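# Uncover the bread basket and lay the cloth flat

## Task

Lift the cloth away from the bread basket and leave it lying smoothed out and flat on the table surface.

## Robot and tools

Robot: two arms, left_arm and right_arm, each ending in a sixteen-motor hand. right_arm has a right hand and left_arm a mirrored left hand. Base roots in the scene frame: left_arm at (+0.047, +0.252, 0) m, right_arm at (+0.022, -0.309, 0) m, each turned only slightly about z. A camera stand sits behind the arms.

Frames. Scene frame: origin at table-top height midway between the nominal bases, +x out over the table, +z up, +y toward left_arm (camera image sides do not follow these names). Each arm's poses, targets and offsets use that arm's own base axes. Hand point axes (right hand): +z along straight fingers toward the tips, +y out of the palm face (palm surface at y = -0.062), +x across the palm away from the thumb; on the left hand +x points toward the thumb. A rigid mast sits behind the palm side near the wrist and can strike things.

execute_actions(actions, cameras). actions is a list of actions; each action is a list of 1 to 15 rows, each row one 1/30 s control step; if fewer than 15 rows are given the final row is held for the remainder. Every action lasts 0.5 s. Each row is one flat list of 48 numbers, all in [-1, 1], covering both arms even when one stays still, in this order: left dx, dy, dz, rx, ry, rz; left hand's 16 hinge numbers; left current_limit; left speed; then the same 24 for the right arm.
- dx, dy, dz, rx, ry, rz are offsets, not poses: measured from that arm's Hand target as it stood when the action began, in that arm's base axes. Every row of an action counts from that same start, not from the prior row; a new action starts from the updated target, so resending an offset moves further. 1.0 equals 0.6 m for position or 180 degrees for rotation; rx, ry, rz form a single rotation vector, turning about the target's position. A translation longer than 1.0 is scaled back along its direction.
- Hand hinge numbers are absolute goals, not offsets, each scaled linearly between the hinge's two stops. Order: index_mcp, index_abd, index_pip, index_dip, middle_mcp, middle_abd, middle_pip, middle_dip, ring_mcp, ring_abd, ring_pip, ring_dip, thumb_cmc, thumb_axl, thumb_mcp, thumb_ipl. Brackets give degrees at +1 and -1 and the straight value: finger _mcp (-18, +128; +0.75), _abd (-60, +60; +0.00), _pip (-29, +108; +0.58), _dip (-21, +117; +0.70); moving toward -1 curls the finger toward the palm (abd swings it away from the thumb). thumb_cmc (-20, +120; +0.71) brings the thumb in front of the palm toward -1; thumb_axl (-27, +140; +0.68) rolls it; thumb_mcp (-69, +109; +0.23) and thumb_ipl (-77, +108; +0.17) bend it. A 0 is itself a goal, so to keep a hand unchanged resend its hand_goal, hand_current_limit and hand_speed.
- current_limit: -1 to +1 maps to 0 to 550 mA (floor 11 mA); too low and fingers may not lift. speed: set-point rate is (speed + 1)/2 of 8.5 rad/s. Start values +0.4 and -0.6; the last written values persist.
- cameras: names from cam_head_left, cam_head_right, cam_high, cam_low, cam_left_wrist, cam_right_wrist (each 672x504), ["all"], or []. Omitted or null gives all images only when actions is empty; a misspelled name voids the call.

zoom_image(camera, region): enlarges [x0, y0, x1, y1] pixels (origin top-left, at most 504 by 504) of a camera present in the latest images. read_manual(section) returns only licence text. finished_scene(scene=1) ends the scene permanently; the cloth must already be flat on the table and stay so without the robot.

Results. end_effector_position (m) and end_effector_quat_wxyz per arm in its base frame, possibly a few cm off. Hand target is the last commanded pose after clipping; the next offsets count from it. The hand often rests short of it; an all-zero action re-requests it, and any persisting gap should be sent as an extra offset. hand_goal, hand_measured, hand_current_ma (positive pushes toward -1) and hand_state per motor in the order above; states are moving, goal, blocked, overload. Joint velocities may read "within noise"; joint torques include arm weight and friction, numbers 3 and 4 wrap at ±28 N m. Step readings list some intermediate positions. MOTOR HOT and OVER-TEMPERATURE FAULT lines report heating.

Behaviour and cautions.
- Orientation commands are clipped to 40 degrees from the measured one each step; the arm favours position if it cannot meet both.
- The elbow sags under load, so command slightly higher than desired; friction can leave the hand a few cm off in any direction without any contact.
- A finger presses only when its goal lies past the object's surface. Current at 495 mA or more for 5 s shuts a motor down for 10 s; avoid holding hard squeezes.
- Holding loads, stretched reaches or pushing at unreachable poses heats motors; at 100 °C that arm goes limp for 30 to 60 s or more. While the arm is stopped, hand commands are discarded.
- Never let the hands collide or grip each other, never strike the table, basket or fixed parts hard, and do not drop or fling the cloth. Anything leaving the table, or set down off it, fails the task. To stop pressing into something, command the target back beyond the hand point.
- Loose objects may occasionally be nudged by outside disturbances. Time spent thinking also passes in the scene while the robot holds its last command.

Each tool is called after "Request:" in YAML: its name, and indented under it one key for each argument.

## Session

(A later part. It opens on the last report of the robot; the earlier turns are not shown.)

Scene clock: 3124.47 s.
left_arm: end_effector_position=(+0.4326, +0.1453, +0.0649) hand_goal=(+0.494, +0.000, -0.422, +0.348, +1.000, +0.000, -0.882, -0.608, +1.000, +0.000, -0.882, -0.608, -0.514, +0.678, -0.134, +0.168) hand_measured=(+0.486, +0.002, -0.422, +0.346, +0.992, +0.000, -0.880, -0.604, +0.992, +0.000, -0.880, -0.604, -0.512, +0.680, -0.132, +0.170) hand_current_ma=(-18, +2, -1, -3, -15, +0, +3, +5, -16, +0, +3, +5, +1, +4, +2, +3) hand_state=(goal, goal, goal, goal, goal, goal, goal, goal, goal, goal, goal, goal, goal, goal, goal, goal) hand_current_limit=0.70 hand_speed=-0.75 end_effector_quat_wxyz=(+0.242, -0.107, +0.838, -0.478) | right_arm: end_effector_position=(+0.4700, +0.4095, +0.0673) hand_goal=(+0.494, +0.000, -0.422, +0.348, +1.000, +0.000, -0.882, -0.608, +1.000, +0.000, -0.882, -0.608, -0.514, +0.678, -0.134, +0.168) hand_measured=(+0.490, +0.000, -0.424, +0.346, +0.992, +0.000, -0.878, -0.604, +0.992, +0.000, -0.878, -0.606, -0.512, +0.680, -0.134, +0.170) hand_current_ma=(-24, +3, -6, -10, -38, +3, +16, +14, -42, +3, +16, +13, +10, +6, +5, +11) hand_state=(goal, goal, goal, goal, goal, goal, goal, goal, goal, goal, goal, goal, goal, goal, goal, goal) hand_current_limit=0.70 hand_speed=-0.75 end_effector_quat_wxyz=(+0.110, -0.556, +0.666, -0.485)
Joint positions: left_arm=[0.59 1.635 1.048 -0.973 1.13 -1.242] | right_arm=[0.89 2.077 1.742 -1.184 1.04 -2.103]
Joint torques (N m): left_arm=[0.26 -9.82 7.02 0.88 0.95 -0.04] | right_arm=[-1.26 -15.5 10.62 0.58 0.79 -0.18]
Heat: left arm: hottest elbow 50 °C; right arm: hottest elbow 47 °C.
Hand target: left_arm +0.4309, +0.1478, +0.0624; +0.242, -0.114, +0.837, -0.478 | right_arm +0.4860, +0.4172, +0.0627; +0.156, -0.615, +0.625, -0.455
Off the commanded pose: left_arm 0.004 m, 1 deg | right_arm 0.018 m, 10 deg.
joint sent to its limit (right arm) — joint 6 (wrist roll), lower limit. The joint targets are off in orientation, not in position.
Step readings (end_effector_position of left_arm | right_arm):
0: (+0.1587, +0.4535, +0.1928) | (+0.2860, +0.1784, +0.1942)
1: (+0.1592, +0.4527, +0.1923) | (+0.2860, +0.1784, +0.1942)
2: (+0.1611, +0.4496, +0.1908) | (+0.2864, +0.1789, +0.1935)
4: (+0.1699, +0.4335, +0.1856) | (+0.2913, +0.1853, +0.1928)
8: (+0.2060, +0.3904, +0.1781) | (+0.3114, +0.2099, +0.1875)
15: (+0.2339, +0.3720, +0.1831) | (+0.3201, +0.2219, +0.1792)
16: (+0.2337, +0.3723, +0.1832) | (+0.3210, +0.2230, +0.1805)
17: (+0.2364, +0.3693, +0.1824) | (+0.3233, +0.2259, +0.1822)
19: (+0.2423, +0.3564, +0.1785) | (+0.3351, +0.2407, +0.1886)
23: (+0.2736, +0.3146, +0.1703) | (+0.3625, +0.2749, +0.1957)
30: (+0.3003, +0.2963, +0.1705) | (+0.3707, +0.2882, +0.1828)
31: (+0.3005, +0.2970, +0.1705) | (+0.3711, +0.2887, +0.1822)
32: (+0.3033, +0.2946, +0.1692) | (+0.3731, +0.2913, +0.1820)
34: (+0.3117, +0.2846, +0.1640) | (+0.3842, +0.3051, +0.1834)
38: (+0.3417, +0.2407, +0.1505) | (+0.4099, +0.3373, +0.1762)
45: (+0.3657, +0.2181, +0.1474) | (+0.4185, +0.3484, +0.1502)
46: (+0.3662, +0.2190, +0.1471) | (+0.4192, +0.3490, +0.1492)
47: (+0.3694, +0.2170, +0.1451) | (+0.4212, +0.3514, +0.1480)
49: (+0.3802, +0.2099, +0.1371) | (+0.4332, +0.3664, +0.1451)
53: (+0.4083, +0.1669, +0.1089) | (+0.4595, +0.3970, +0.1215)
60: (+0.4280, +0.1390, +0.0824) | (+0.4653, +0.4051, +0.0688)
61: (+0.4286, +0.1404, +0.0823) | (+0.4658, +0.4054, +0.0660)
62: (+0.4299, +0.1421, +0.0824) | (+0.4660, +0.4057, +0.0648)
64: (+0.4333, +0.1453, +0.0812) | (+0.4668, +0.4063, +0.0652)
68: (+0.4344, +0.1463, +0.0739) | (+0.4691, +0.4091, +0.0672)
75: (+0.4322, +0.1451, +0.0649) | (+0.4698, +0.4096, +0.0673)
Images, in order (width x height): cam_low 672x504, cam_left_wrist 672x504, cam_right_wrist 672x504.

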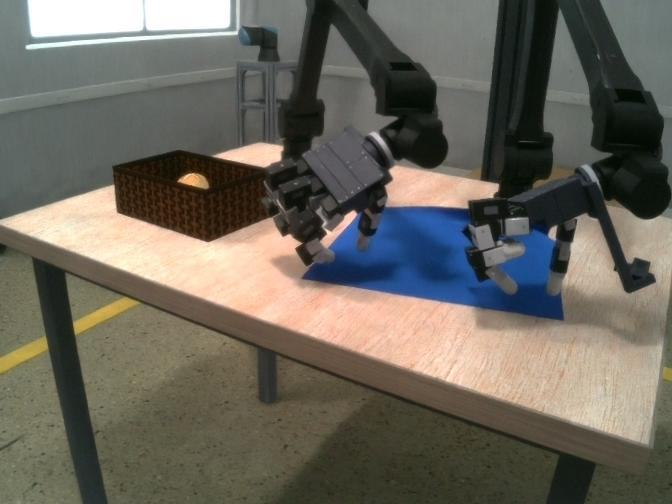

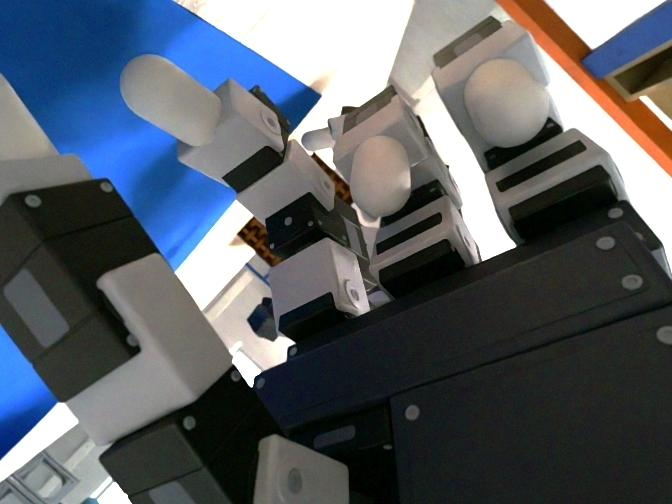

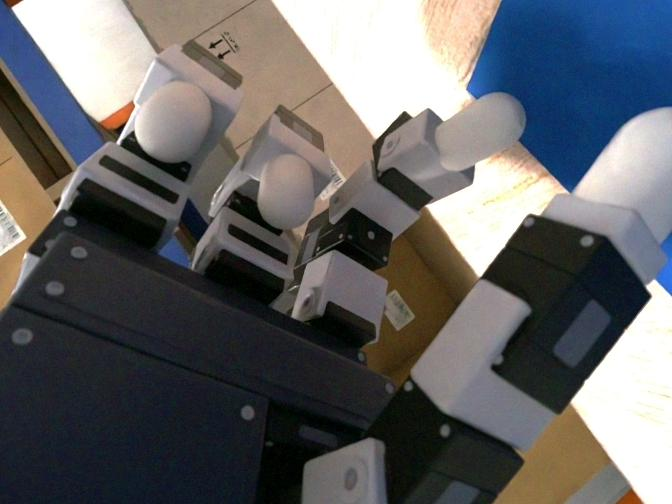

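Request:
execute_actions:
  actions:
    - [[0,0.0,-0.038,0,0,0,0.493,0,-0.423,0.348,1,0,-0.883,-0.609,1,0,-0.883,-0.609,-0.514,0.678,-0.135,0.168,0.7,-0.75,0,0.012,-0.045,0,0,0.0,0.493,0,-0.423,0.348,1,0,-0.883,-0.609,1,0,-0.883,-0.609,-0.514,0.678,-0.135,0.168,0.7,-0.75]]
    - [[0,0,-0.006,0,0,0,0.493,0,-0.423,0.348,1,0,-0.883,-0.609,1,0,-0.883,-0.609,-0.514,0.678,-0.135,0.168,0.7,-0.75,0,0,-0.006,0,0,0.0,0.493,0,-0.423,0.348,1,0,-0.883,-0.609,1,0,-0.883,-0.609,-0.514,0.678,-0.135,0.168,0.7,-0.75]]
    - [[0.06,0.006,0.0,0,0,0,0.493,0,-0.423,0.348,1,0,-0.883,-0.609,1,0,-0.883,-0.609,-0.514,0.678,-0.135,0.168,0.7,-0.75,0.035,-0.006,0,0,0,0,0.493,0,-0.423,0.348,1,0,-0.883,-0.609,1,0,-0.883,-0.609,-0.514,0.678,-0.135,0.168,0.7,-0.75]]
  cameras: ["cam_low","cam_high"]

Request:
zoom_image:
  camera: "cam_low"
  region: [260, 150, 600, 350]

Scene clock: 3134.43 s.
left_arm: end_effector_position=(+0.4442, +0.1450, +0.0407) hand_goal=(+0.494, +0.000, -0.422, +0.348, +1.000, +0.000, -0.882, -0.608, +1.000, +0.000, -0.882, -0.608, -0.514, +0.678, -0.134, +0.168) hand_measured=(+0.484, +0.002, -0.454, +0.326, +0.992, +0.000, -0.880, -0.604, +0.992, +0.000, -0.880, -0.604, -0.486, +0.688, -0.126, +0.172) hand_current_ma=(-25, +3, -89, -58, -15, +0, +3, +5, -16, +0, +3, +5, +78, +26, +20, +7) hand_state=(goal, goal, blocked, blocked, goal, goal, goal, goal, goal, goal, goal, goal, blocked, goal, goal, goal) hand_current_limit=0.70 hand_speed=-0.75 end_effector_quat_wxyz=(+0.228, -0.140, +0.831, -0.487) | right_arm: end_effector_position=(+0.4946, +0.4174, +0.0473) hand_goal=(+0.494, +0.000, -0.422, +0.348, +1.000, +0.000, -0.882, -0.608, +1.000, +0.000, -0.882, -0.608, -0.514, +0.678, -0.134, +0.168) hand_measured=(+0.476, -0.002, -0.438, +0.338, +0.992, +0.000, -0.878, -0.604, +0.992, +0.000, -0.878, -0.606, -0.512, +0.680, -0.134, +0.170) hand_current_ma=(-92, -11, -76, -42, -38, +3, +16, +14, -42, +3, +16, +13, +10, +6, +5, +11) hand_state=(goal, goal, goal, goal, goal, goal, goal, goal, goal, goal, goal, goal, goal, goal, goal, goal) hand_current_limit=0.70 hand_speed=-0.75 end_effector_quat_wxyz=(+0.120, -0.542, +0.676, -0.484)
Joint positions: left_arm=[0.577 1.699 1.053 -0.863 1.135 -1.368] | right_arm=[0.868 2.137 1.789 -1.136 1.043 -2.103]
Joint torques (N m): left_arm=[-1.73 -7.88 10.7 1.72 0.7 0.27] | right_arm=[-1.49 -15.21 10.63 0.1 0.65 -0.16]
Heat: left arm: hottest elbow 49 °C; right arm: hottest elbow 49 °C.
Hand target: left_arm +0.4668, +0.1513, +0.0360; +0.242, -0.114, +0.837, -0.478 | right_arm +0.5070, +0.4208, +0.0321; +0.156, -0.615, +0.625, -0.455
Off the commanded pose: left_arm 0.024 m, 4 deg | right_arm 0.020 m, 12 deg.
joint sent to its limit (right arm) — joint 6 (wrist roll), lower limit. The joint targets are off in orientation, not in position.
Step readings (end_effector_position of left_arm | right_arm):
0: (+0.4325, +0.1453, +0.0649) | (+0.4700, +0.4095, +0.0673)
1: (+0.4328, +0.1454, +0.0649) | (+0.4701, +0.4097, +0.0673)
2: (+0.4330, +0.1456, +0.0640) | (+0.4707, +0.4103, +0.0668)
4: (+0.4344, +0.1465, +0.0611) | (+0.4727, +0.4129, +0.0644)
8: (+0.4332, +0.1457, +0.0496) | (+0.4749, +0.4157, +0.0553)
15: (+0.4329, +0.1447, +0.0442) | (+0.4755, +0.4155, +0.0474)
16: (+0.4329, +0.1448, +0.0442) | (+0.4755, +0.4155, +0.0474)
17: (+0.4330, +0.1448, +0.0442) | (+0.4756, +0.4155, +0.0474)
19: (+0.4332, +0.1450, +0.0443) | (+0.4757, +0.4157, +0.0474)
23: (+0.4334, +0.1451, +0.0442) | (+0.4760, +0.4160, +0.0474)
30: (+0.4334, +0.1451, +0.0442) | (+0.4760, +0.4160, +0.0474)
31: (+0.4335, +0.1452, +0.0442) | (+0.4760, +0.4160, +0.0474)
32: (+0.4337, +0.1452, +0.0435) | (+0.4766, +0.4160, +0.0475)
34: (+0.4353, +0.1428, +0.0413) | (+0.4806, +0.4156, +0.0478)
38: (+0.4413, +0.1436, +0.0408) | (+0.4879, +0.4181, +0.0471)
45: (+0.4441, +0.1449, +0.0409) | (+0.4942, +0.4173, +0.0474)
Images, in order (width x height): cam_high 672x504, cam_low 672x504.

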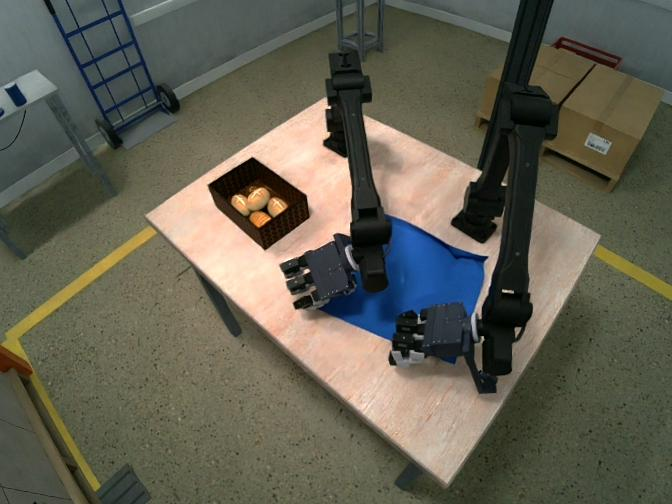

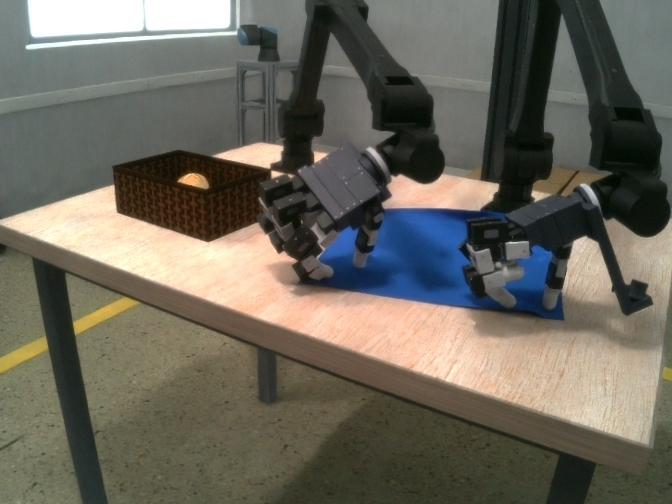

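Scaled by 1.482 from the camera's 672x504 image, which has a finer 960x720 frame.

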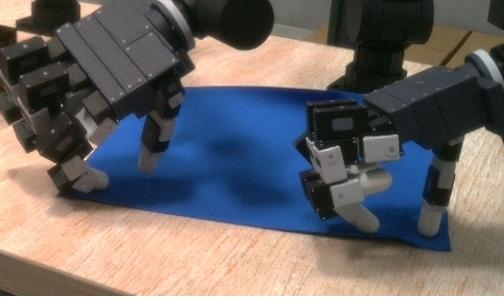

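Request:
execute_actions:
  actions:
    - [[0.065,0.008,0.004,0,0,0,0.493,0,-0.423,0.348,1,0,-0.883,-0.609,1,0,-0.883,-0.609,-0.514,0.678,-0.135,0.168,0.7,-0.75,0.03,-0.006,-0.002,0,0,0,0.493,0,-0.423,0.348,1,0,-0.883,-0.609,1,0,-0.883,-0.609,-0.514,0.678,-0.135,0.168,0.7,-0.75]]
    - [[0.065,0.008,0.004,0,0,0,0.493,0,-0.423,0.348,1,0,-0.883,-0.609,1,0,-0.883,-0.609,-0.514,0.678,-0.135,0.168,0.7,-0.75,0.03,-0.006,0,0,0,0,0.493,0,-0.423,0.348,1,0,-0.883,-0.609,1,0,-0.883,-0.609,-0.514,0.678,-0.135,0.168,0.7,-0.75]]
  cameras: ["cam_low","cam_high"]

Request:
zoom_image:
  camera: "cam_low"
  region: [260, 150, 600, 350]

Request:
zoom_image:
  camera: "cam_high"
  region: [300, 170, 540, 400]

Scene clock: 3142.30 s.
left_arm: end_effector_position=(+0.5229, +0.1534, +0.0428) hand_goal=(+0.494, +0.000, -0.422, +0.348, +1.000, +0.000, -0.882, -0.608, +1.000, +0.000, -0.882, -0.608, -0.514, +0.678, -0.134, +0.168) hand_measured=(+0.480, +0.002, -0.454, +0.326, +0.992, +0.000, -0.880, -0.604, +0.992, +0.000, -0.880, -0.604, -0.484, +0.688, -0.128, +0.172) hand_current_ma=(-34, +3, -85, -56, -15, +0, +3, +5, -16, +0, +3, +5, +82, +27, +13, +7) hand_state=(goal, goal, blocked, blocked, goal, goal, goal, goal, goal, goal, goal, goal, blocked, goal, goal, goal) hand_current_limit=0.70 hand_speed=-0.75 end_effector_quat_wxyz=(+0.228, -0.133, +0.833, -0.486) | right_arm: end_effector_position=(+0.5322, +0.4151, +0.0476) hand_goal=(+0.494, +0.000, -0.422, +0.348, +1.000, +0.000, -0.882, -0.608, +1.000, +0.000, -0.882, -0.608, -0.514, +0.678, -0.134, +0.168) hand_measured=(+0.472, -0.002, -0.440, +0.338, +0.992, +0.000, -0.878, -0.604, +0.992, +0.000, -0.878, -0.606, -0.512, +0.680, -0.134, +0.170) hand_current_ma=(-105, -7, -85, -42, -38, +3, +16, +14, -42, +3, +16, +13, +10, +6, +5, +11) hand_state=(blocked, goal, goal, goal, goal, goal, goal, goal, goal, goal, goal, goal, goal, goal, goal, goal) hand_current_limit=0.70 hand_speed=-0.75 end_effector_quat_wxyz=(+0.117, -0.522, +0.691, -0.486)
Joint positions: left_arm=[0.507 1.835 1.254 -0.801 1.125 -1.5] | right_arm=[0.823 2.203 1.904 -1.168 1.043 -2.103]
Joint torques (N m): left_arm=[-1.08 -10.34 11.75 1.59 0.67 0.2] | right_arm=[-1.44 -16.09 10.56 -0.23 0.74 -0.17]
Heat: left arm: hottest elbow 49 °C; right arm: hottest elbow 49 °C.
Hand target: left_arm +0.5449, +0.1610, +0.0408; +0.242, -0.114, +0.837, -0.478 | right_arm +0.5428, +0.4136, +0.0307; +0.156, -0.615, +0.625, -0.455
Off the commanded pose: left_arm 0.023 m, 3 deg | right_arm 0.020 m, 14 deg.
joint sent to its limit (right arm) — joint 6 (wrist roll), lower limit. The joint targets are off in orientation, not in position.
Step readings (end_effector_position of left_arm | right_arm):
0: (+0.4442, +0.1450, +0.0407) | (+0.4946, +0.4174, +0.0473)
1: (+0.4447, +0.1451, +0.0409) | (+0.4947, +0.4175, +0.0474)
2: (+0.4460, +0.1455, +0.0410) | (+0.4955, +0.4176, +0.0473)
4: (+0.4538, +0.1466, +0.0411) | (+0.4992, +0.4194, +0.0476)
8: (+0.4759, +0.1483, +0.0418) | (+0.5086, +0.4197, +0.0471)
15: (+0.4841, +0.1479, +0.0418) | (+0.5146, +0.4171, +0.0473)
16: (+0.4845, +0.1481, +0.0421) | (+0.5149, +0.4171, +0.0475)
17: (+0.4858, +0.1485, +0.0420) | (+0.5161, +0.4165, +0.0475)
19: (+0.4932, +0.1504, +0.0422) | (+0.5188, +0.4177, +0.0475)
23: (+0.5146, +0.1538, +0.0427) | (+0.5266, +0.4180, +0.0475)
30: (+0.5228, +0.1533, +0.0429) | (+0.5322, +0.4152, +0.0478)
Images, in order (width x height): cam_high 672x504, cam_low 672x504.

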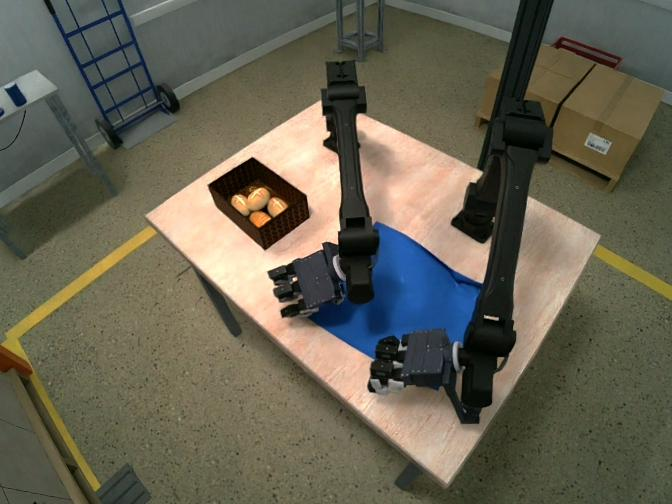

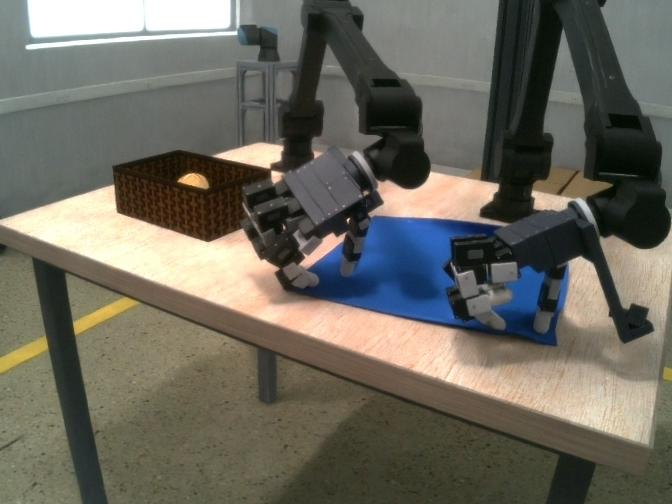

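Scaled by 1.482 from the camera's 672x504 image, which has a finer 960x720 frame.

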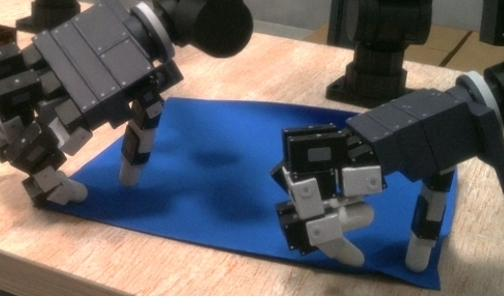

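Scaled by 2.100 from the camera's 672x504 image, which has a finer 960x720 frame.

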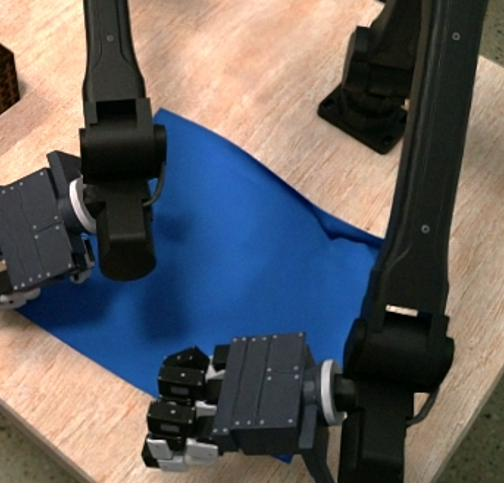

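Request:
execute_actions:
  actions:
    - [[0.045,0.006,0.004,0,0,0,0.493,0,-0.423,0.348,1,0,-0.883,-0.609,1,0,-0.883,-0.609,-0.514,0.678,-0.135,0.168,0.7,-0.75,0.005,-0.006,-0.002,0,0,0,0.493,0,-0.423,0.348,1,0,-0.883,-0.609,1,0,-0.883,-0.609,-0.514,0.678,-0.135,0.168,0.7,-0.75]]
    - [[-0.015,0,0.045,0,0,0,0.493,0,-0.423,0.348,1,0,-0.883,-0.609,1,0,-0.883,-0.609,-0.514,0.678,-0.135,0.168,0.7,-0.75,-0.01,0,0.04,0,0,0.0,0.493,0,-0.423,0.348,1,0,-0.883,-0.609,1,0,-0.883,-0.609,-0.514,0.678,-0.135,0.168,0.7,-0.75]]
    - [[-0.0,0,0.1,0,0,0,0.493,0,-0.423,0.348,1,0,-0.883,-0.609,1,0,-0.883,-0.609,-0.514,0.678,-0.135,0.168,0.7,-0.75,-0.0,0,0.1,0,0,0,0.493,0,-0.423,0.348,1,0,-0.883,-0.609,1,0,-0.883,-0.609,-0.514,0.678,-0.135,0.168,0.7,-0.75]]
    - [[-0.1,0.12,0.05,0,0,0.05,0.493,0,-0.423,0.348,1,0,-0.883,-0.609,1,0,-0.883,-0.609,-0.514,0.678,-0.135,0.168,0.7,-0.75,-0.1,-0.13,0.05,0,0,0,0.493,0,-0.423,0.348,1,0,-0.883,-0.609,1,0,-0.883,-0.609,-0.514,0.678,-0.135,0.168,0.7,-0.75]]
    - [[-0.12,0.12,0.02,0,0,0.07,0.493,0,-0.423,0.348,1,0,-0.883,-0.609,1,0,-0.883,-0.609,-0.514,0.678,-0.135,0.168,0.7,-0.75,-0.12,-0.15,0.05,0,0,0,0.493,0,-0.423,0.348,1,0,-0.883,-0.609,1,0,-0.883,-0.609,-0.514,0.678,-0.135,0.168,0.7,-0.75]]
    - [[-0.12,0.12,0,0,0,0.07,0.493,0,-0.423,0.348,1,0,-0.883,-0.609,1,0,-0.883,-0.609,-0.514,0.678,-0.135,0.168,0.7,-0.75,-0.12,-0.1,0,0,0,0,0.493,0,-0.423,0.348,1,0,-0.883,-0.609,1,0,-0.883,-0.609,-0.514,0.678,-0.135,0.168,0.7,-0.75]]
  cameras: ["cam_head_left","cam_head_right","cam_low","cam_high"]

Request:
zoom_image:
  camera: "cam_low"
  region: [260, 170, 600, 370]

Request:
zoom_image:
  camera: "cam_high"
  region: [280, 190, 500, 400]

Request:
zoom_image:
  camera: "cam_head_left"
  region: [190, 270, 390, 430]

Scene clock: 3158.27 s.
left_arm: end_effector_position=(+0.3553, +0.3824, +0.1606) hand_goal=(+0.494, +0.000, -0.422, +0.348, +1.000, +0.000, -0.882, -0.608, +1.000, +0.000, -0.882, -0.608, -0.514, +0.678, -0.134, +0.168) hand_measured=(+0.486, +0.000, -0.422, +0.346, +0.992, +0.000, -0.880, -0.604, +0.992, +0.000, -0.880, -0.604, -0.512, +0.680, -0.134, +0.170) hand_current_ma=(-16, +0, -1, -3, -15, +0, +3, +5, -16, +0, +3, +5, +4, +4, +1, +3) hand_state=(goal, goal, goal, goal, goal, goal, goal, goal, goal, goal, goal, goal, goal, goal, goal, goal) hand_current_limit=0.70 hand_speed=-0.75 end_effector_quat_wxyz=(+0.364, -0.361, +0.765, -0.389) | right_arm: end_effector_position=(+0.3365, +0.1788, +0.1724) hand_goal=(+0.494, +0.000, -0.422, +0.348, +1.000, +0.000, -0.882, -0.608, +1.000, +0.000, -0.882, -0.608, -0.514, +0.678, -0.134, +0.168) hand_measured=(+0.490, +0.000, -0.424, +0.346, +0.994, +0.000, -0.878, -0.606, +0.992, +0.000, -0.878, -0.606, -0.510, +0.680, -0.134, +0.170) hand_current_ma=(-20, +3, -7, -10, -31, +3, +16, +13, -37, +3, +16, +13, +22, +8, +3, +11) hand_state=(goal, goal, goal, goal, goal, goal, goal, goal, goal, goal, goal, goal, goal, goal, goal, goal) hand_current_limit=0.70 hand_speed=-0.75 end_effector_quat_wxyz=(+0.087, -0.518, +0.679, -0.513)
Joint positions: left_arm=[1.048 1.607 1.285 -0.955 1.102 -1.586] | right_arm=[0.798 1.368 1.067 -1.228 1.095 -2.102]
Joint torques (N m): left_arm=[-0.85 -12.69 9.18 1.14 0.99 -0.05] | right_arm=[0.09 -8.47 7.21 0.65 0.87 -0.2]
Heat: left arm: hottest elbow 50 °C; right arm: hottest elbow 50 °C.
Hand target: left_arm +0.3589, +0.3804, +0.1722; +0.371, -0.355, +0.766, -0.386 | right_arm +0.3359, +0.1820, +0.1735; +0.156, -0.615, +0.625, -0.455
Off the commanded pose: left_arm 0.012 m, 1 deg | right_arm 0.003 m, 16 deg.
joint sent to its limit (right arm) — joint 6 (wrist roll), lower limit. The joint targets are off in orientation, not in position.
Step readings (end_effector_position of left_arm | right_arm):
0: (+0.5229, +0.1534, +0.0428) | (+0.5322, +0.4151, +0.0476)
1: (+0.5231, +0.1535, +0.0428) | (+0.5322, +0.4151, +0.0476)
2: (+0.5241, +0.1538, +0.0430) | (+0.5322, +0.4151, +0.0476)
4: (+0.5295, +0.1551, +0.0432) | (+0.5322, +0.4151, +0.0476)
8: (+0.5434, +0.1565, +0.0434) | (+0.5325, +0.4147, +0.0474)
15: (+0.5486, +0.1558, +0.0433) | (+0.5325, +0.4147, +0.0474)
16: (+0.5487, +0.1559, +0.0434) | (+0.5326, +0.4148, +0.0475)
17: (+0.5485, +0.1558, +0.0435) | (+0.5323, +0.4145, +0.0478)
19: (+0.5476, +0.1555, +0.0439) | (+0.5310, +0.4131, +0.0487)
23: (+0.5463, +0.1551, +0.0447) | (+0.5290, +0.4102, +0.0490)
30: (+0.5451, +0.1545, +0.0450) | (+0.5279, +0.4087, +0.0496)
31: (+0.5450, +0.1545, +0.0454) | (+0.5278, +0.4085, +0.0499)
32: (+0.5440, +0.1543, +0.0471) | (+0.5272, +0.4079, +0.0515)
34: (+0.5396, +0.1528, +0.0525) | (+0.5247, +0.4050, +0.0562)
38: (+0.5374, +0.1516, +0.0754) | (+0.5253, +0.4044, +0.0697)
45: (+0.5470, +0.1565, +0.1089) | (+0.5278, +0.4067, +0.0872)
46: (+0.5468, +0.1569, +0.1093) | (+0.5278, +0.4068, +0.0884)
47: (+0.5451, +0.1610, +0.1104) | (+0.5259, +0.4041, +0.0894)
49: (+0.5395, +0.1686, +0.1136) | (+0.5123, +0.3893, +0.0905)
53: (+0.5202, +0.2078, +0.1318) | (+0.4845, +0.3532, +0.1046)
60: (+0.4952, +0.2468, +0.1530) | (+0.4789, +0.3355, +0.1477)
61: (+0.4951, +0.2464, +0.1530) | (+0.4782, +0.3347, +0.1500)
62: (+0.4929, +0.2481, +0.1517) | (+0.4750, +0.3308, +0.1507)
64: (+0.4849, +0.2509, +0.1493) | (+0.4554, +0.3096, +0.1476)
68: (+0.4516, +0.2798, +0.1510) | (+0.4168, +0.2640, +0.1461)
75: (+0.4238, +0.3180, +0.1640) | (+0.4074, +0.2442, +0.1742)
76: (+0.4239, +0.3177, +0.1641) | (+0.4068, +0.2436, +0.1756)
77: (+0.4220, +0.3199, +0.1637) | (+0.4041, +0.2408, +0.1750)
79: (+0.4155, +0.3250, +0.1617) | (+0.3870, +0.2249, +0.1688)
83: (+0.3810, +0.3565, +0.1593) | (+0.3487, +0.1877, +0.1581)
90: (+0.3496, +0.3878, +0.1604) | (+0.3384, +0.1788, +0.1738)
Images, in order (width x height): cam_head_left 672x504, cam_head_right 672x504, cam_high 672x504, cam_low 672x504.

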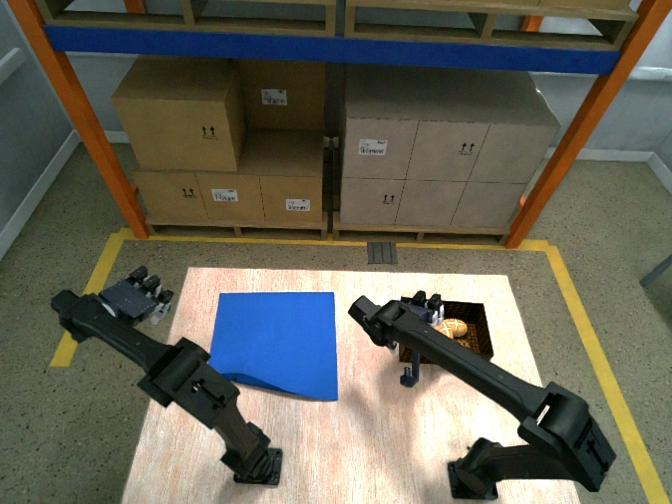

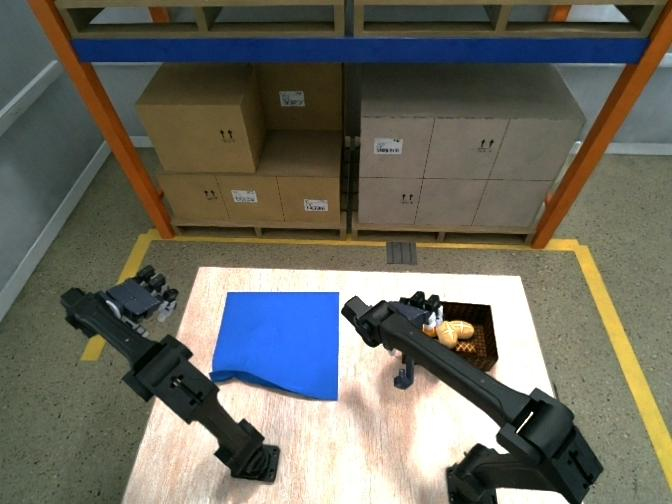

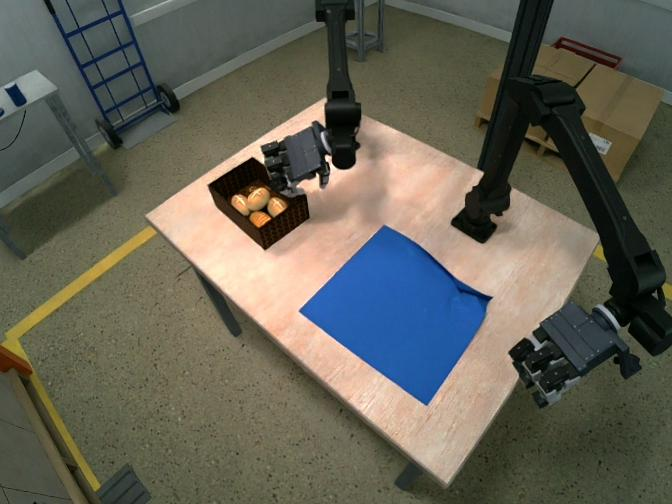

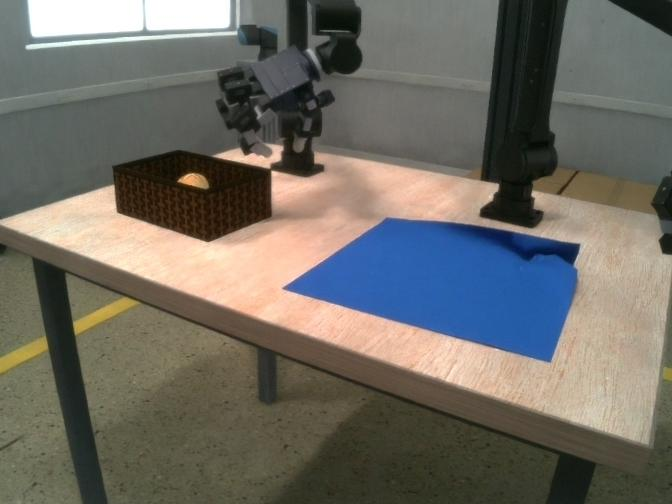

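Scaled by 1.482 from the camera's 672x504 image, which has a finer 960x720 frame.

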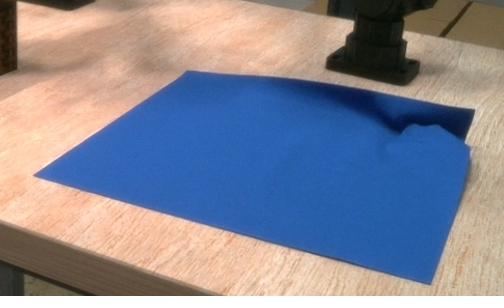

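Scaled by 2.291 from the camera's 672x504 image, which has a finer 960x720 frame.

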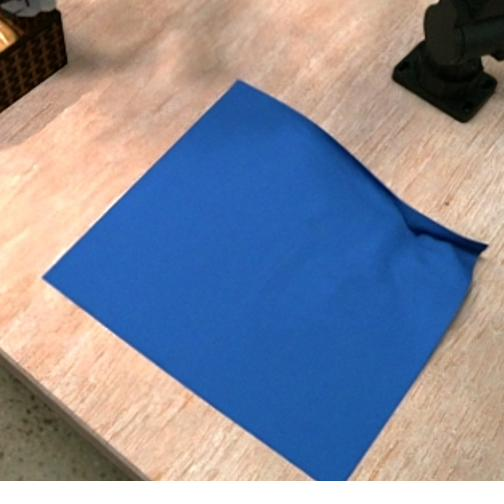

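Scaled by 2.520 from the camera's 672x504 image, which has a finer 960x720 frame.

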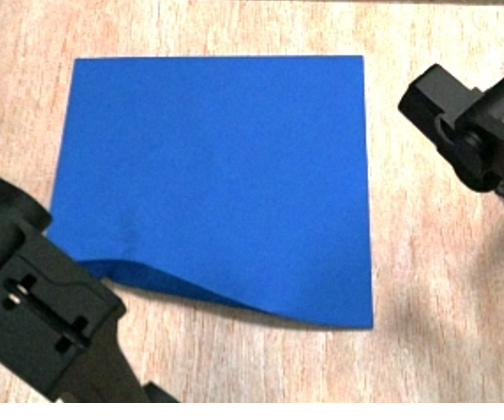

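Request:
zoom_image:
  camera: "cam_head_right"
  region: [200, 330, 360, 420]

Request:
zoom_image:
  camera: "cam_low"
  region: [480, 210, 600, 310]

Request:
zoom_image:
  camera: "cam_high"
  region: [400, 240, 520, 330]

Scaled by 3.150 from the camera's 672x504 image, which has a finer 960x720 frame.

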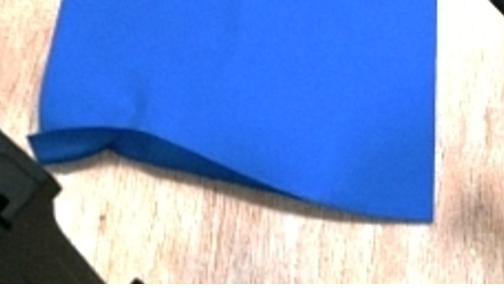

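Scaled by 4.200 from the camera's 672x504 image, which has a finer 960x720 frame.

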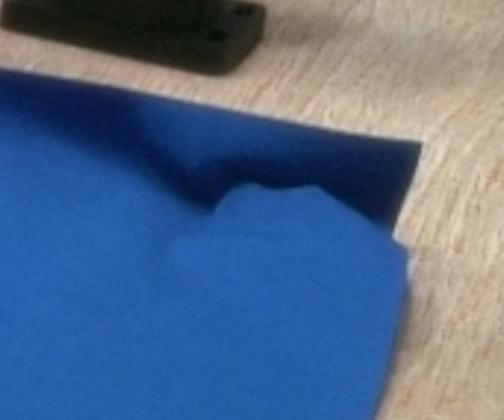

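Scaled by 4.200 from the camera's 672x504 image, which has a finer 960x720 frame.

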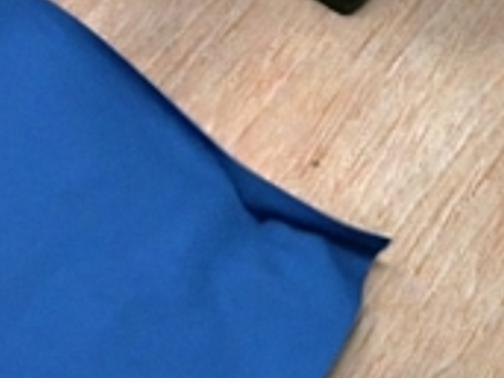

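Request:
execute_actions:
  actions:
    - [[0,-0.12,-0.01,0,0,0,0.493,0,-0.423,0.348,1,0,-0.883,-0.609,1,0,-0.883,-0.609,-0.514,0.678,-0.135,0.168,0.7,-0.75,0,0,0,0,0,0,0.493,0,-0.423,0.348,1,0,-0.883,-0.609,1,0,-0.883,-0.609,-0.514,0.678,-0.135,0.168,0.7,-0.75]]
    - [[0,-0.12,-0.03,0,0,0,0.493,0,-0.423,0.348,1,0,-0.883,-0.609,1,0,-0.883,-0.609,-0.514,0.678,-0.135,0.168,0.7,-0.75,0,0,0,0,0,0,0.493,0,-0.423,0.348,1,0,-0.883,-0.609,1,0,-0.883,-0.609,-0.514,0.678,-0.135,0.168,0.7,-0.75]]
    - [[0,-0.11,-0.05,0,0,0,0.493,0,-0.423,0.348,1,0,-0.883,-0.609,1,0,-0.883,-0.609,-0.514,0.678,-0.135,0.168,0.7,-0.75,0,0,0,0,0,0,0.493,0,-0.423,0.348,1,0,-0.883,-0.609,1,0,-0.883,-0.609,-0.514,0.678,-0.135,0.168,0.7,-0.75]]
    - [[0,0,0,0,0,0,0.493,0,-0.423,0.348,1,0,-0.883,-0.609,1,0,-0.883,-0.609,-0.514,0.678,-0.135,0.168,0.7,-0.75,0,0,0,0,0,0,0.493,0,-0.423,0.348,1,0,-0.883,-0.609,1,0,-0.883,-0.609,-0.514,0.678,-0.135,0.168,0.7,-0.75]]
  cameras: ["cam_left_wrist","cam_low","cam_high","cam_head_right"]

Request:
zoom_image:
  camera: "cam_left_wrist"
  region: [0, 0, 260, 260]

Request:
zoom_image:
  camera: "cam_low"
  region: [430, 190, 620, 340]

Scene clock: 3207.37 s.
left_arm: end_effector_position=(+0.3568, +0.1716, +0.1131) hand_goal=(+0.494, +0.000, -0.422, +0.348, +1.000, +0.000, -0.882, -0.608, +1.000, +0.000, -0.882, -0.608, -0.514, +0.678, -0.134, +0.168) hand_measured=(+0.486, +0.000, -0.422, +0.346, +0.992, +0.000, -0.880, -0.604, +0.992, +0.000, -0.880, -0.604, -0.514, +0.680, -0.134, +0.170) hand_current_ma=(-16, +0, -1, -3, -15, +0, +3, +5, -16, +0, +3, +5, +1, +3, +1, +3) hand_state=(goal, goal, goal, goal, goal, goal, goal, goal, goal, goal, goal, goal, goal, goal, goal, goal) hand_current_limit=0.70 hand_speed=-0.75 end_effector_quat_wxyz=(+0.356, -0.348, +0.775, -0.388) | right_arm: end_effector_position=(+0.3365, +0.1788, +0.1724) hand_goal=(+0.494, +0.000, -0.422, +0.348, +1.000, +0.000, -0.882, -0.608, +1.000, +0.000, -0.882, -0.608, -0.514, +0.678, -0.134, +0.168) hand_measured=(+0.490, +0.000, -0.424, +0.346, +0.994, +0.000, -0.878, -0.606, +0.992, +0.000, -0.878, -0.606, -0.510, +0.680, -0.134, +0.170) hand_current_ma=(-20, +3, -7, -10, -31, +3, +16, +13, -37, +3, +16, +13, +22, +8, +3, +11) hand_state=(goal, goal, goal, goal, goal, goal, goal, goal, goal, goal, goal, goal, goal, goal, goal, goal) hand_current_limit=0.70 hand_speed=-0.75 end_effector_quat_wxyz=(+0.087, -0.518, +0.679, -0.513)
Joint positions: left_arm=[0.711 1.184 0.686 -0.35 0.936 -2.081] | right_arm=[0.798 1.368 1.067 -1.228 1.095 -2.102]
Joint torques (N m): left_arm=[-0.56 -6.36 8.54 2.24 0.61 -0.06] | right_arm=[0.26 -8.7 7.15 0.7 0.87 -0.19]
Heat: left arm: hottest elbow 50 °C; right arm: hottest elbow 47 °C.
Hand target: left_arm +0.3588, +0.1705, +0.1181; +0.371, -0.355, +0.766, -0.386 | right_arm +0.3359, +0.1820, +0.1735; +0.156, -0.615, +0.625, -0.455
Off the commanded pose: left_arm 0.005 m, 2 deg | right_arm 0.003 m, 16 deg.
joint sent to its limit (left arm) — joint 6 (wrist roll), lower limit. The joint targets still meet the commanded pose.
joint sent to its limit (right arm) — joint 6 (wrist roll), lower limit. The joint targets are off in orientation, not in position.
Step readings (end_effector_position of left_arm | right_arm):
0: (+0.3553, +0.3824, +0.1606) | (+0.3365, +0.1788, +0.1724)
1: (+0.3553, +0.3819, +0.1604) | (+0.3365, +0.1788, +0.1724)
2: (+0.3564, +0.3784, +0.1591) | (+0.3365, +0.1788, +0.1724)
4: (+0.3531, +0.3653, +0.1544) | (+0.3365, +0.1788, +0.1724)
8: (+0.3512, +0.3247, +0.1503) | (+0.3365, +0.1788, +0.1724)
15: (+0.3609, +0.3100, +0.1643) | (+0.3365, +0.1788, +0.1724)
16: (+0.3608, +0.3099, +0.1642) | (+0.3365, +0.1788, +0.1724)
17: (+0.3609, +0.3076, +0.1622) | (+0.3365, +0.1788, +0.1724)
19: (+0.3567, +0.2958, +0.1539) | (+0.3365, +0.1788, +0.1724)
23: (+0.3516, +0.2534, +0.1378) | (+0.3365, +0.1788, +0.1724)
30: (+0.3592, +0.2382, +0.1437) | (+0.3365, +0.1788, +0.1724)
31: (+0.3593, +0.2382, +0.1440) | (+0.3365, +0.1788, +0.1724)
32: (+0.3599, +0.2365, +0.1425) | (+0.3365, +0.1788, +0.1724)
34: (+0.3576, +0.2275, +0.1348) | (+0.3365, +0.1788, +0.1724)
38: (+0.3521, +0.1866, +0.1146) | (+0.3365, +0.1788, +0.1724)
45: (+0.3563, +0.1710, +0.1111) | (+0.3365, +0.1788, +0.1724)
46: (+0.3567, +0.1714, +0.1119) | (+0.3365, +0.1788, +0.1724)
47: (+0.3568, +0.1715, +0.1124) | (+0.3365, +0.1788, +0.1724)
49: (+0.3569, +0.1716, +0.1130) | (+0.3365, +0.1788, +0.1724)
53: (+0.3569, +0.1717, +0.1131) | (+0.3365, +0.1788, +0.1724)
60: (+0.3569, +0.1716, +0.1131) | (+0.3365, +0.1788, +0.1724)
Images, in order (width x height): cam_head_right 672x504, cam_high 672x504, cam_low 672x504, cam_left_wrist 672x504.

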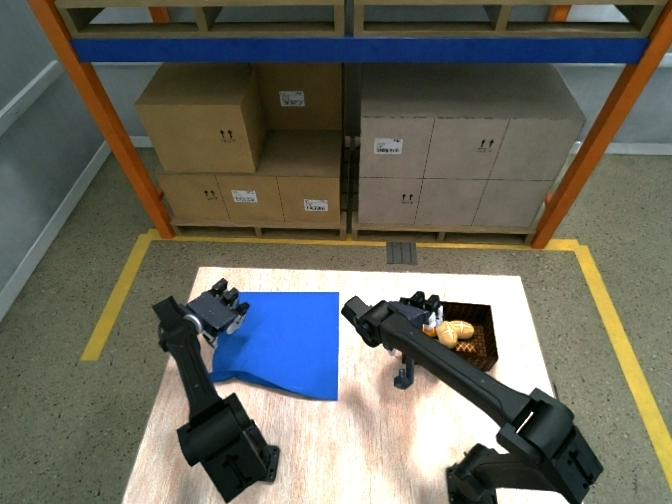

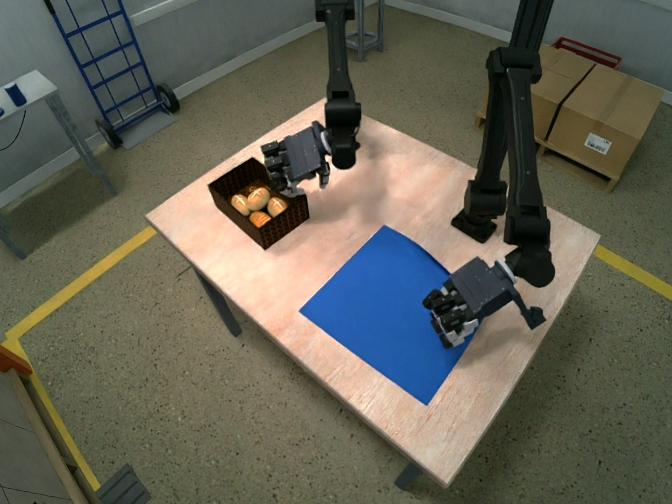

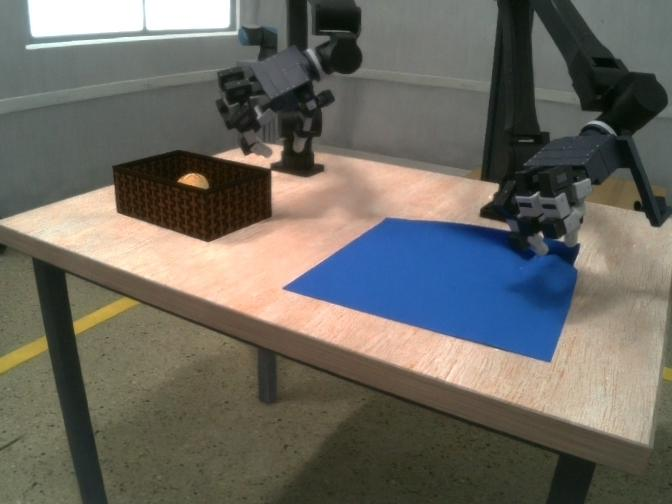

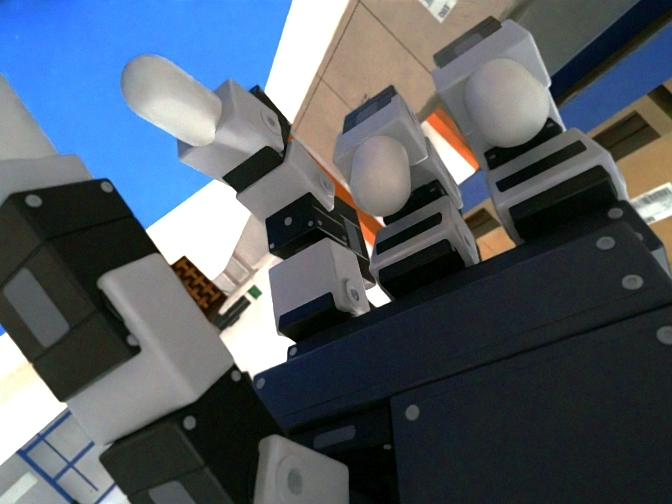

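Scaled by 1.938 from the camera's 672x504 image, which has a finer 960x720 frame.

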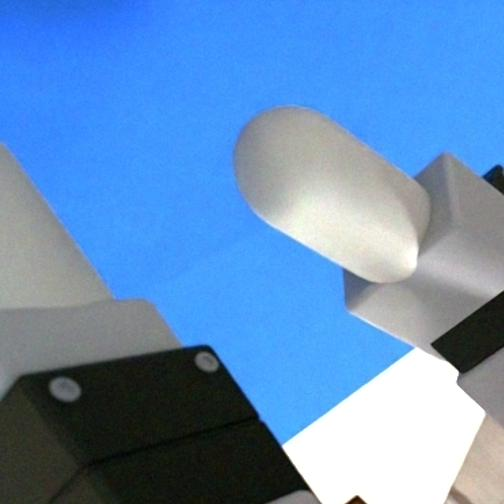

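Scaled by 2.653 from the camera's 672x504 image, which has a finer 960x720 frame.

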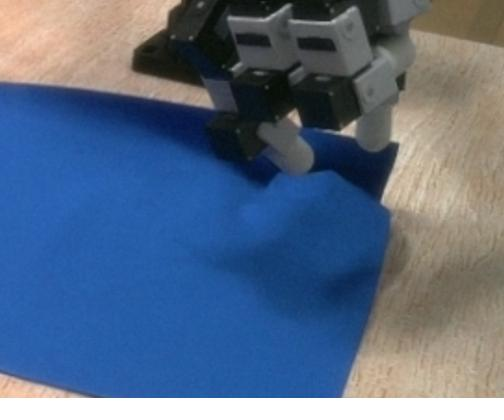

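Request:
execute_actions:
  actions:
    - [[0,-0.01,-0.09,0,0,0,0.493,0,-0.423,0.348,1,0,-0.883,-0.609,1,0,-0.883,-0.609,-0.514,0.678,-0.135,0.168,0.7,-0.75,0,0,0,0,0,0,0.493,0,-0.423,0.348,1,0,-0.883,-0.609,1,0,-0.883,-0.609,-0.514,0.678,-0.135,0.168,0.7,-0.75]]
    - [[0,0,0,0,0,0,0.493,0,-0.423,0.348,1,0,-0.883,-0.609,1,0,-0.883,-0.609,-0.514,0.678,-0.135,0.168,0.7,-0.75,0,0,0,0,0,0,0.493,0,-0.423,0.348,1,0,-0.883,-0.609,1,0,-0.883,-0.609,-0.514,0.678,-0.135,0.168,0.7,-0.75]]
  cameras: ["cam_left_wrist","cam_low","cam_high","cam_head_right"]

Request:
zoom_image:
  camera: "cam_low"
  region: [430, 190, 620, 340]

Request:
zoom_image:
  camera: "cam_head_right"
  region: [180, 310, 340, 430]

Scene clock: 3216.37 s.
left_arm: end_effector_position=(+0.3543, +0.1674, +0.0629) hand_goal=(+0.494, +0.000, -0.422, +0.348, +1.000, +0.000, -0.882, -0.608, +1.000, +0.000, -0.882, -0.608, -0.514, +0.678, -0.134, +0.168) hand_measured=(+0.486, +0.000, -0.422, +0.346, +0.992, +0.000, -0.880, -0.604, +0.992, +0.000, -0.880, -0.604, -0.514, +0.680, -0.134, +0.170) hand_current_ma=(-16, +0, -1, -3, -15, +0, +3, +5, -16, +0, +3, +5, +1, +3, +1, +3) hand_state=(goal, goal, goal, goal, goal, goal, goal, goal, goal, goal, goal, goal, goal, goal, goal, goal) hand_current_limit=0.70 hand_speed=-0.75 end_effector_quat_wxyz=(+0.360, -0.345, +0.777, -0.385) | right_arm: end_effector_position=(+0.3365, +0.1788, +0.1724) hand_goal=(+0.494, +0.000, -0.422, +0.348, +1.000, +0.000, -0.882, -0.608, +1.000, +0.000, -0.882, -0.608, -0.514, +0.678, -0.134, +0.168) hand_measured=(+0.490, +0.000, -0.424, +0.346, +0.994, +0.000, -0.878, -0.606, +0.992, +0.000, -0.878, -0.606, -0.510, +0.680, -0.134, +0.170) hand_current_ma=(-20, +3, -7, -10, -31, +3, +16, +13, -37, +3, +16, +13, +22, +8, +3, +11) hand_state=(goal, goal, goal, goal, goal, goal, goal, goal, goal, goal, goal, goal, goal, goal, goal, goal) hand_current_limit=0.70 hand_speed=-0.75 end_effector_quat_wxyz=(+0.087, -0.518, +0.679, -0.513)
Joint positions: left_arm=[0.704 1.264 0.59 -0.161 0.928 -2.083] | right_arm=[0.798 1.368 1.067 -1.228 1.095 -2.102]
Joint torques (N m): left_arm=[-1.2 -5.36 8.12 2.25 0.69 -0.03] | right_arm=[0.26 -8.53 7.17 0.68 0.87 -0.19]
Heat: left arm: hottest elbow 50 °C; right arm: hottest elbow 47 °C.
Hand target: left_arm +0.3589, +0.1646, +0.0643; +0.372, -0.355, +0.766, -0.386 | right_arm +0.3359, +0.1820, +0.1735; +0.156, -0.615, +0.625, -0.455
Off the commanded pose: left_arm 0.006 m, 2 deg | right_arm 0.003 m, 16 deg.
joint sent to its limit (left arm) — joint 6 (wrist roll), lower limit. The joint targets still meet the commanded pose.
joint sent to its limit (right arm) — joint 6 (wrist roll), lower limit. The joint targets are off in orientation, not in position.
Step readings (end_effector_position of left_arm | right_arm):
0: (+0.3568, +0.1716, +0.1131) | (+0.3365, +0.1788, +0.1724)
1: (+0.3569, +0.1716, +0.1129) | (+0.3365, +0.1788, +0.1724)
2: (+0.3574, +0.1722, +0.1115) | (+0.3365, +0.1788, +0.1724)
4: (+0.3585, +0.1729, +0.1048) | (+0.3365, +0.1788, +0.1724)
8: (+0.3531, +0.1669, +0.0786) | (+0.3365, +0.1788, +0.1724)
15: (+0.3527, +0.1661, +0.0618) | (+0.3365, +0.1788, +0.1724)
16: (+0.3532, +0.1665, +0.0622) | (+0.3365, +0.1788, +0.1724)
17: (+0.3536, +0.1668, +0.0624) | (+0.3365, +0.1788, +0.1724)
19: (+0.3539, +0.1672, +0.0626) | (+0.3365, +0.1788, +0.1724)
23: (+0.3541, +0.1673, +0.0628) | (+0.3365, +0.1788, +0.1724)
30: (+0.3542, +0.1674, +0.0628) | (+0.3365, +0.1788, +0.1724)
Images, in order (width x height): cam_head_right 672x504, cam_high 672x504, cam_low 672x504, cam_left_wrist 672x504.

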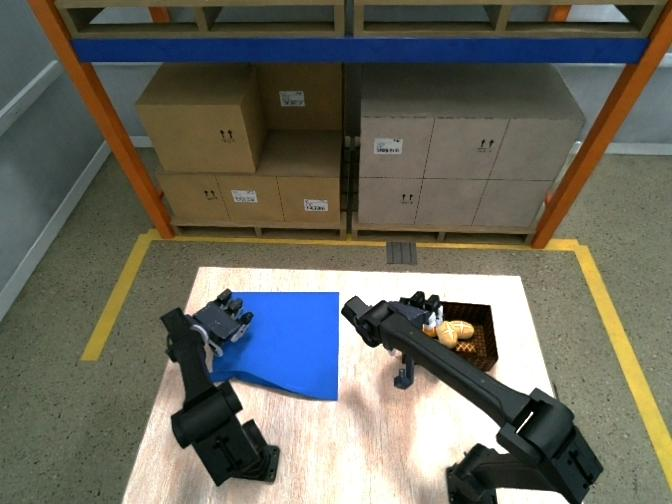

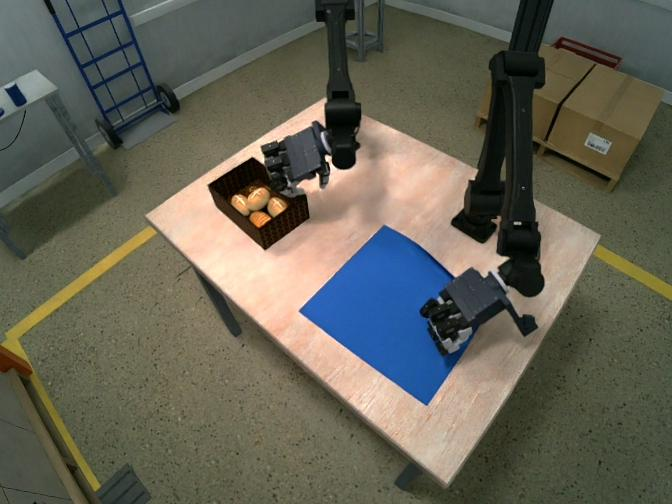

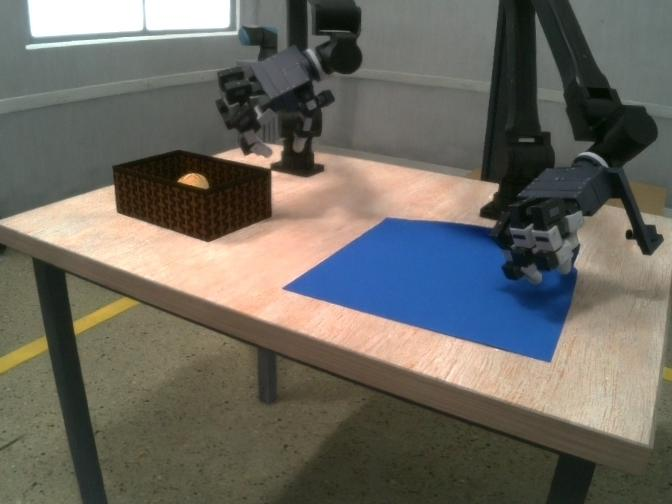

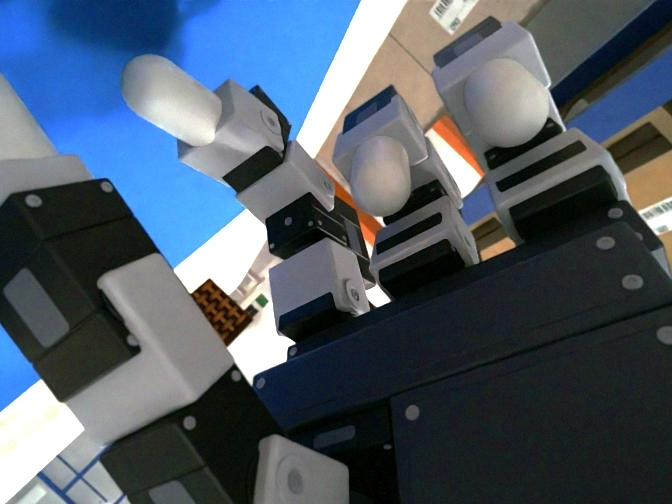

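Scaled by 2.653 from the camera's 672x504 image, which has a finer 960x720 frame.

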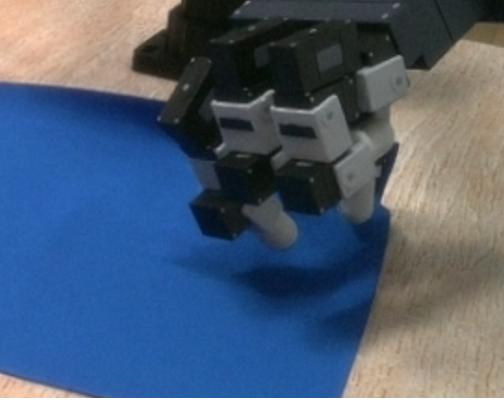

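Scaled by 3.150 from the camera's 672x504 image, which has a finer 960x720 frame.

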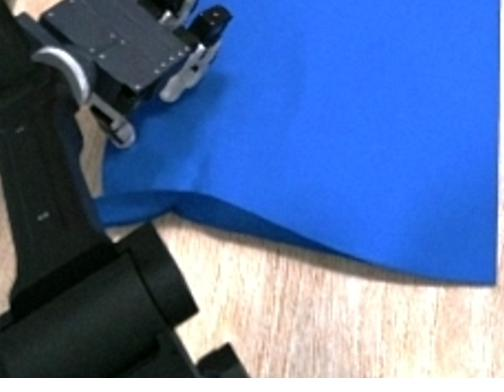

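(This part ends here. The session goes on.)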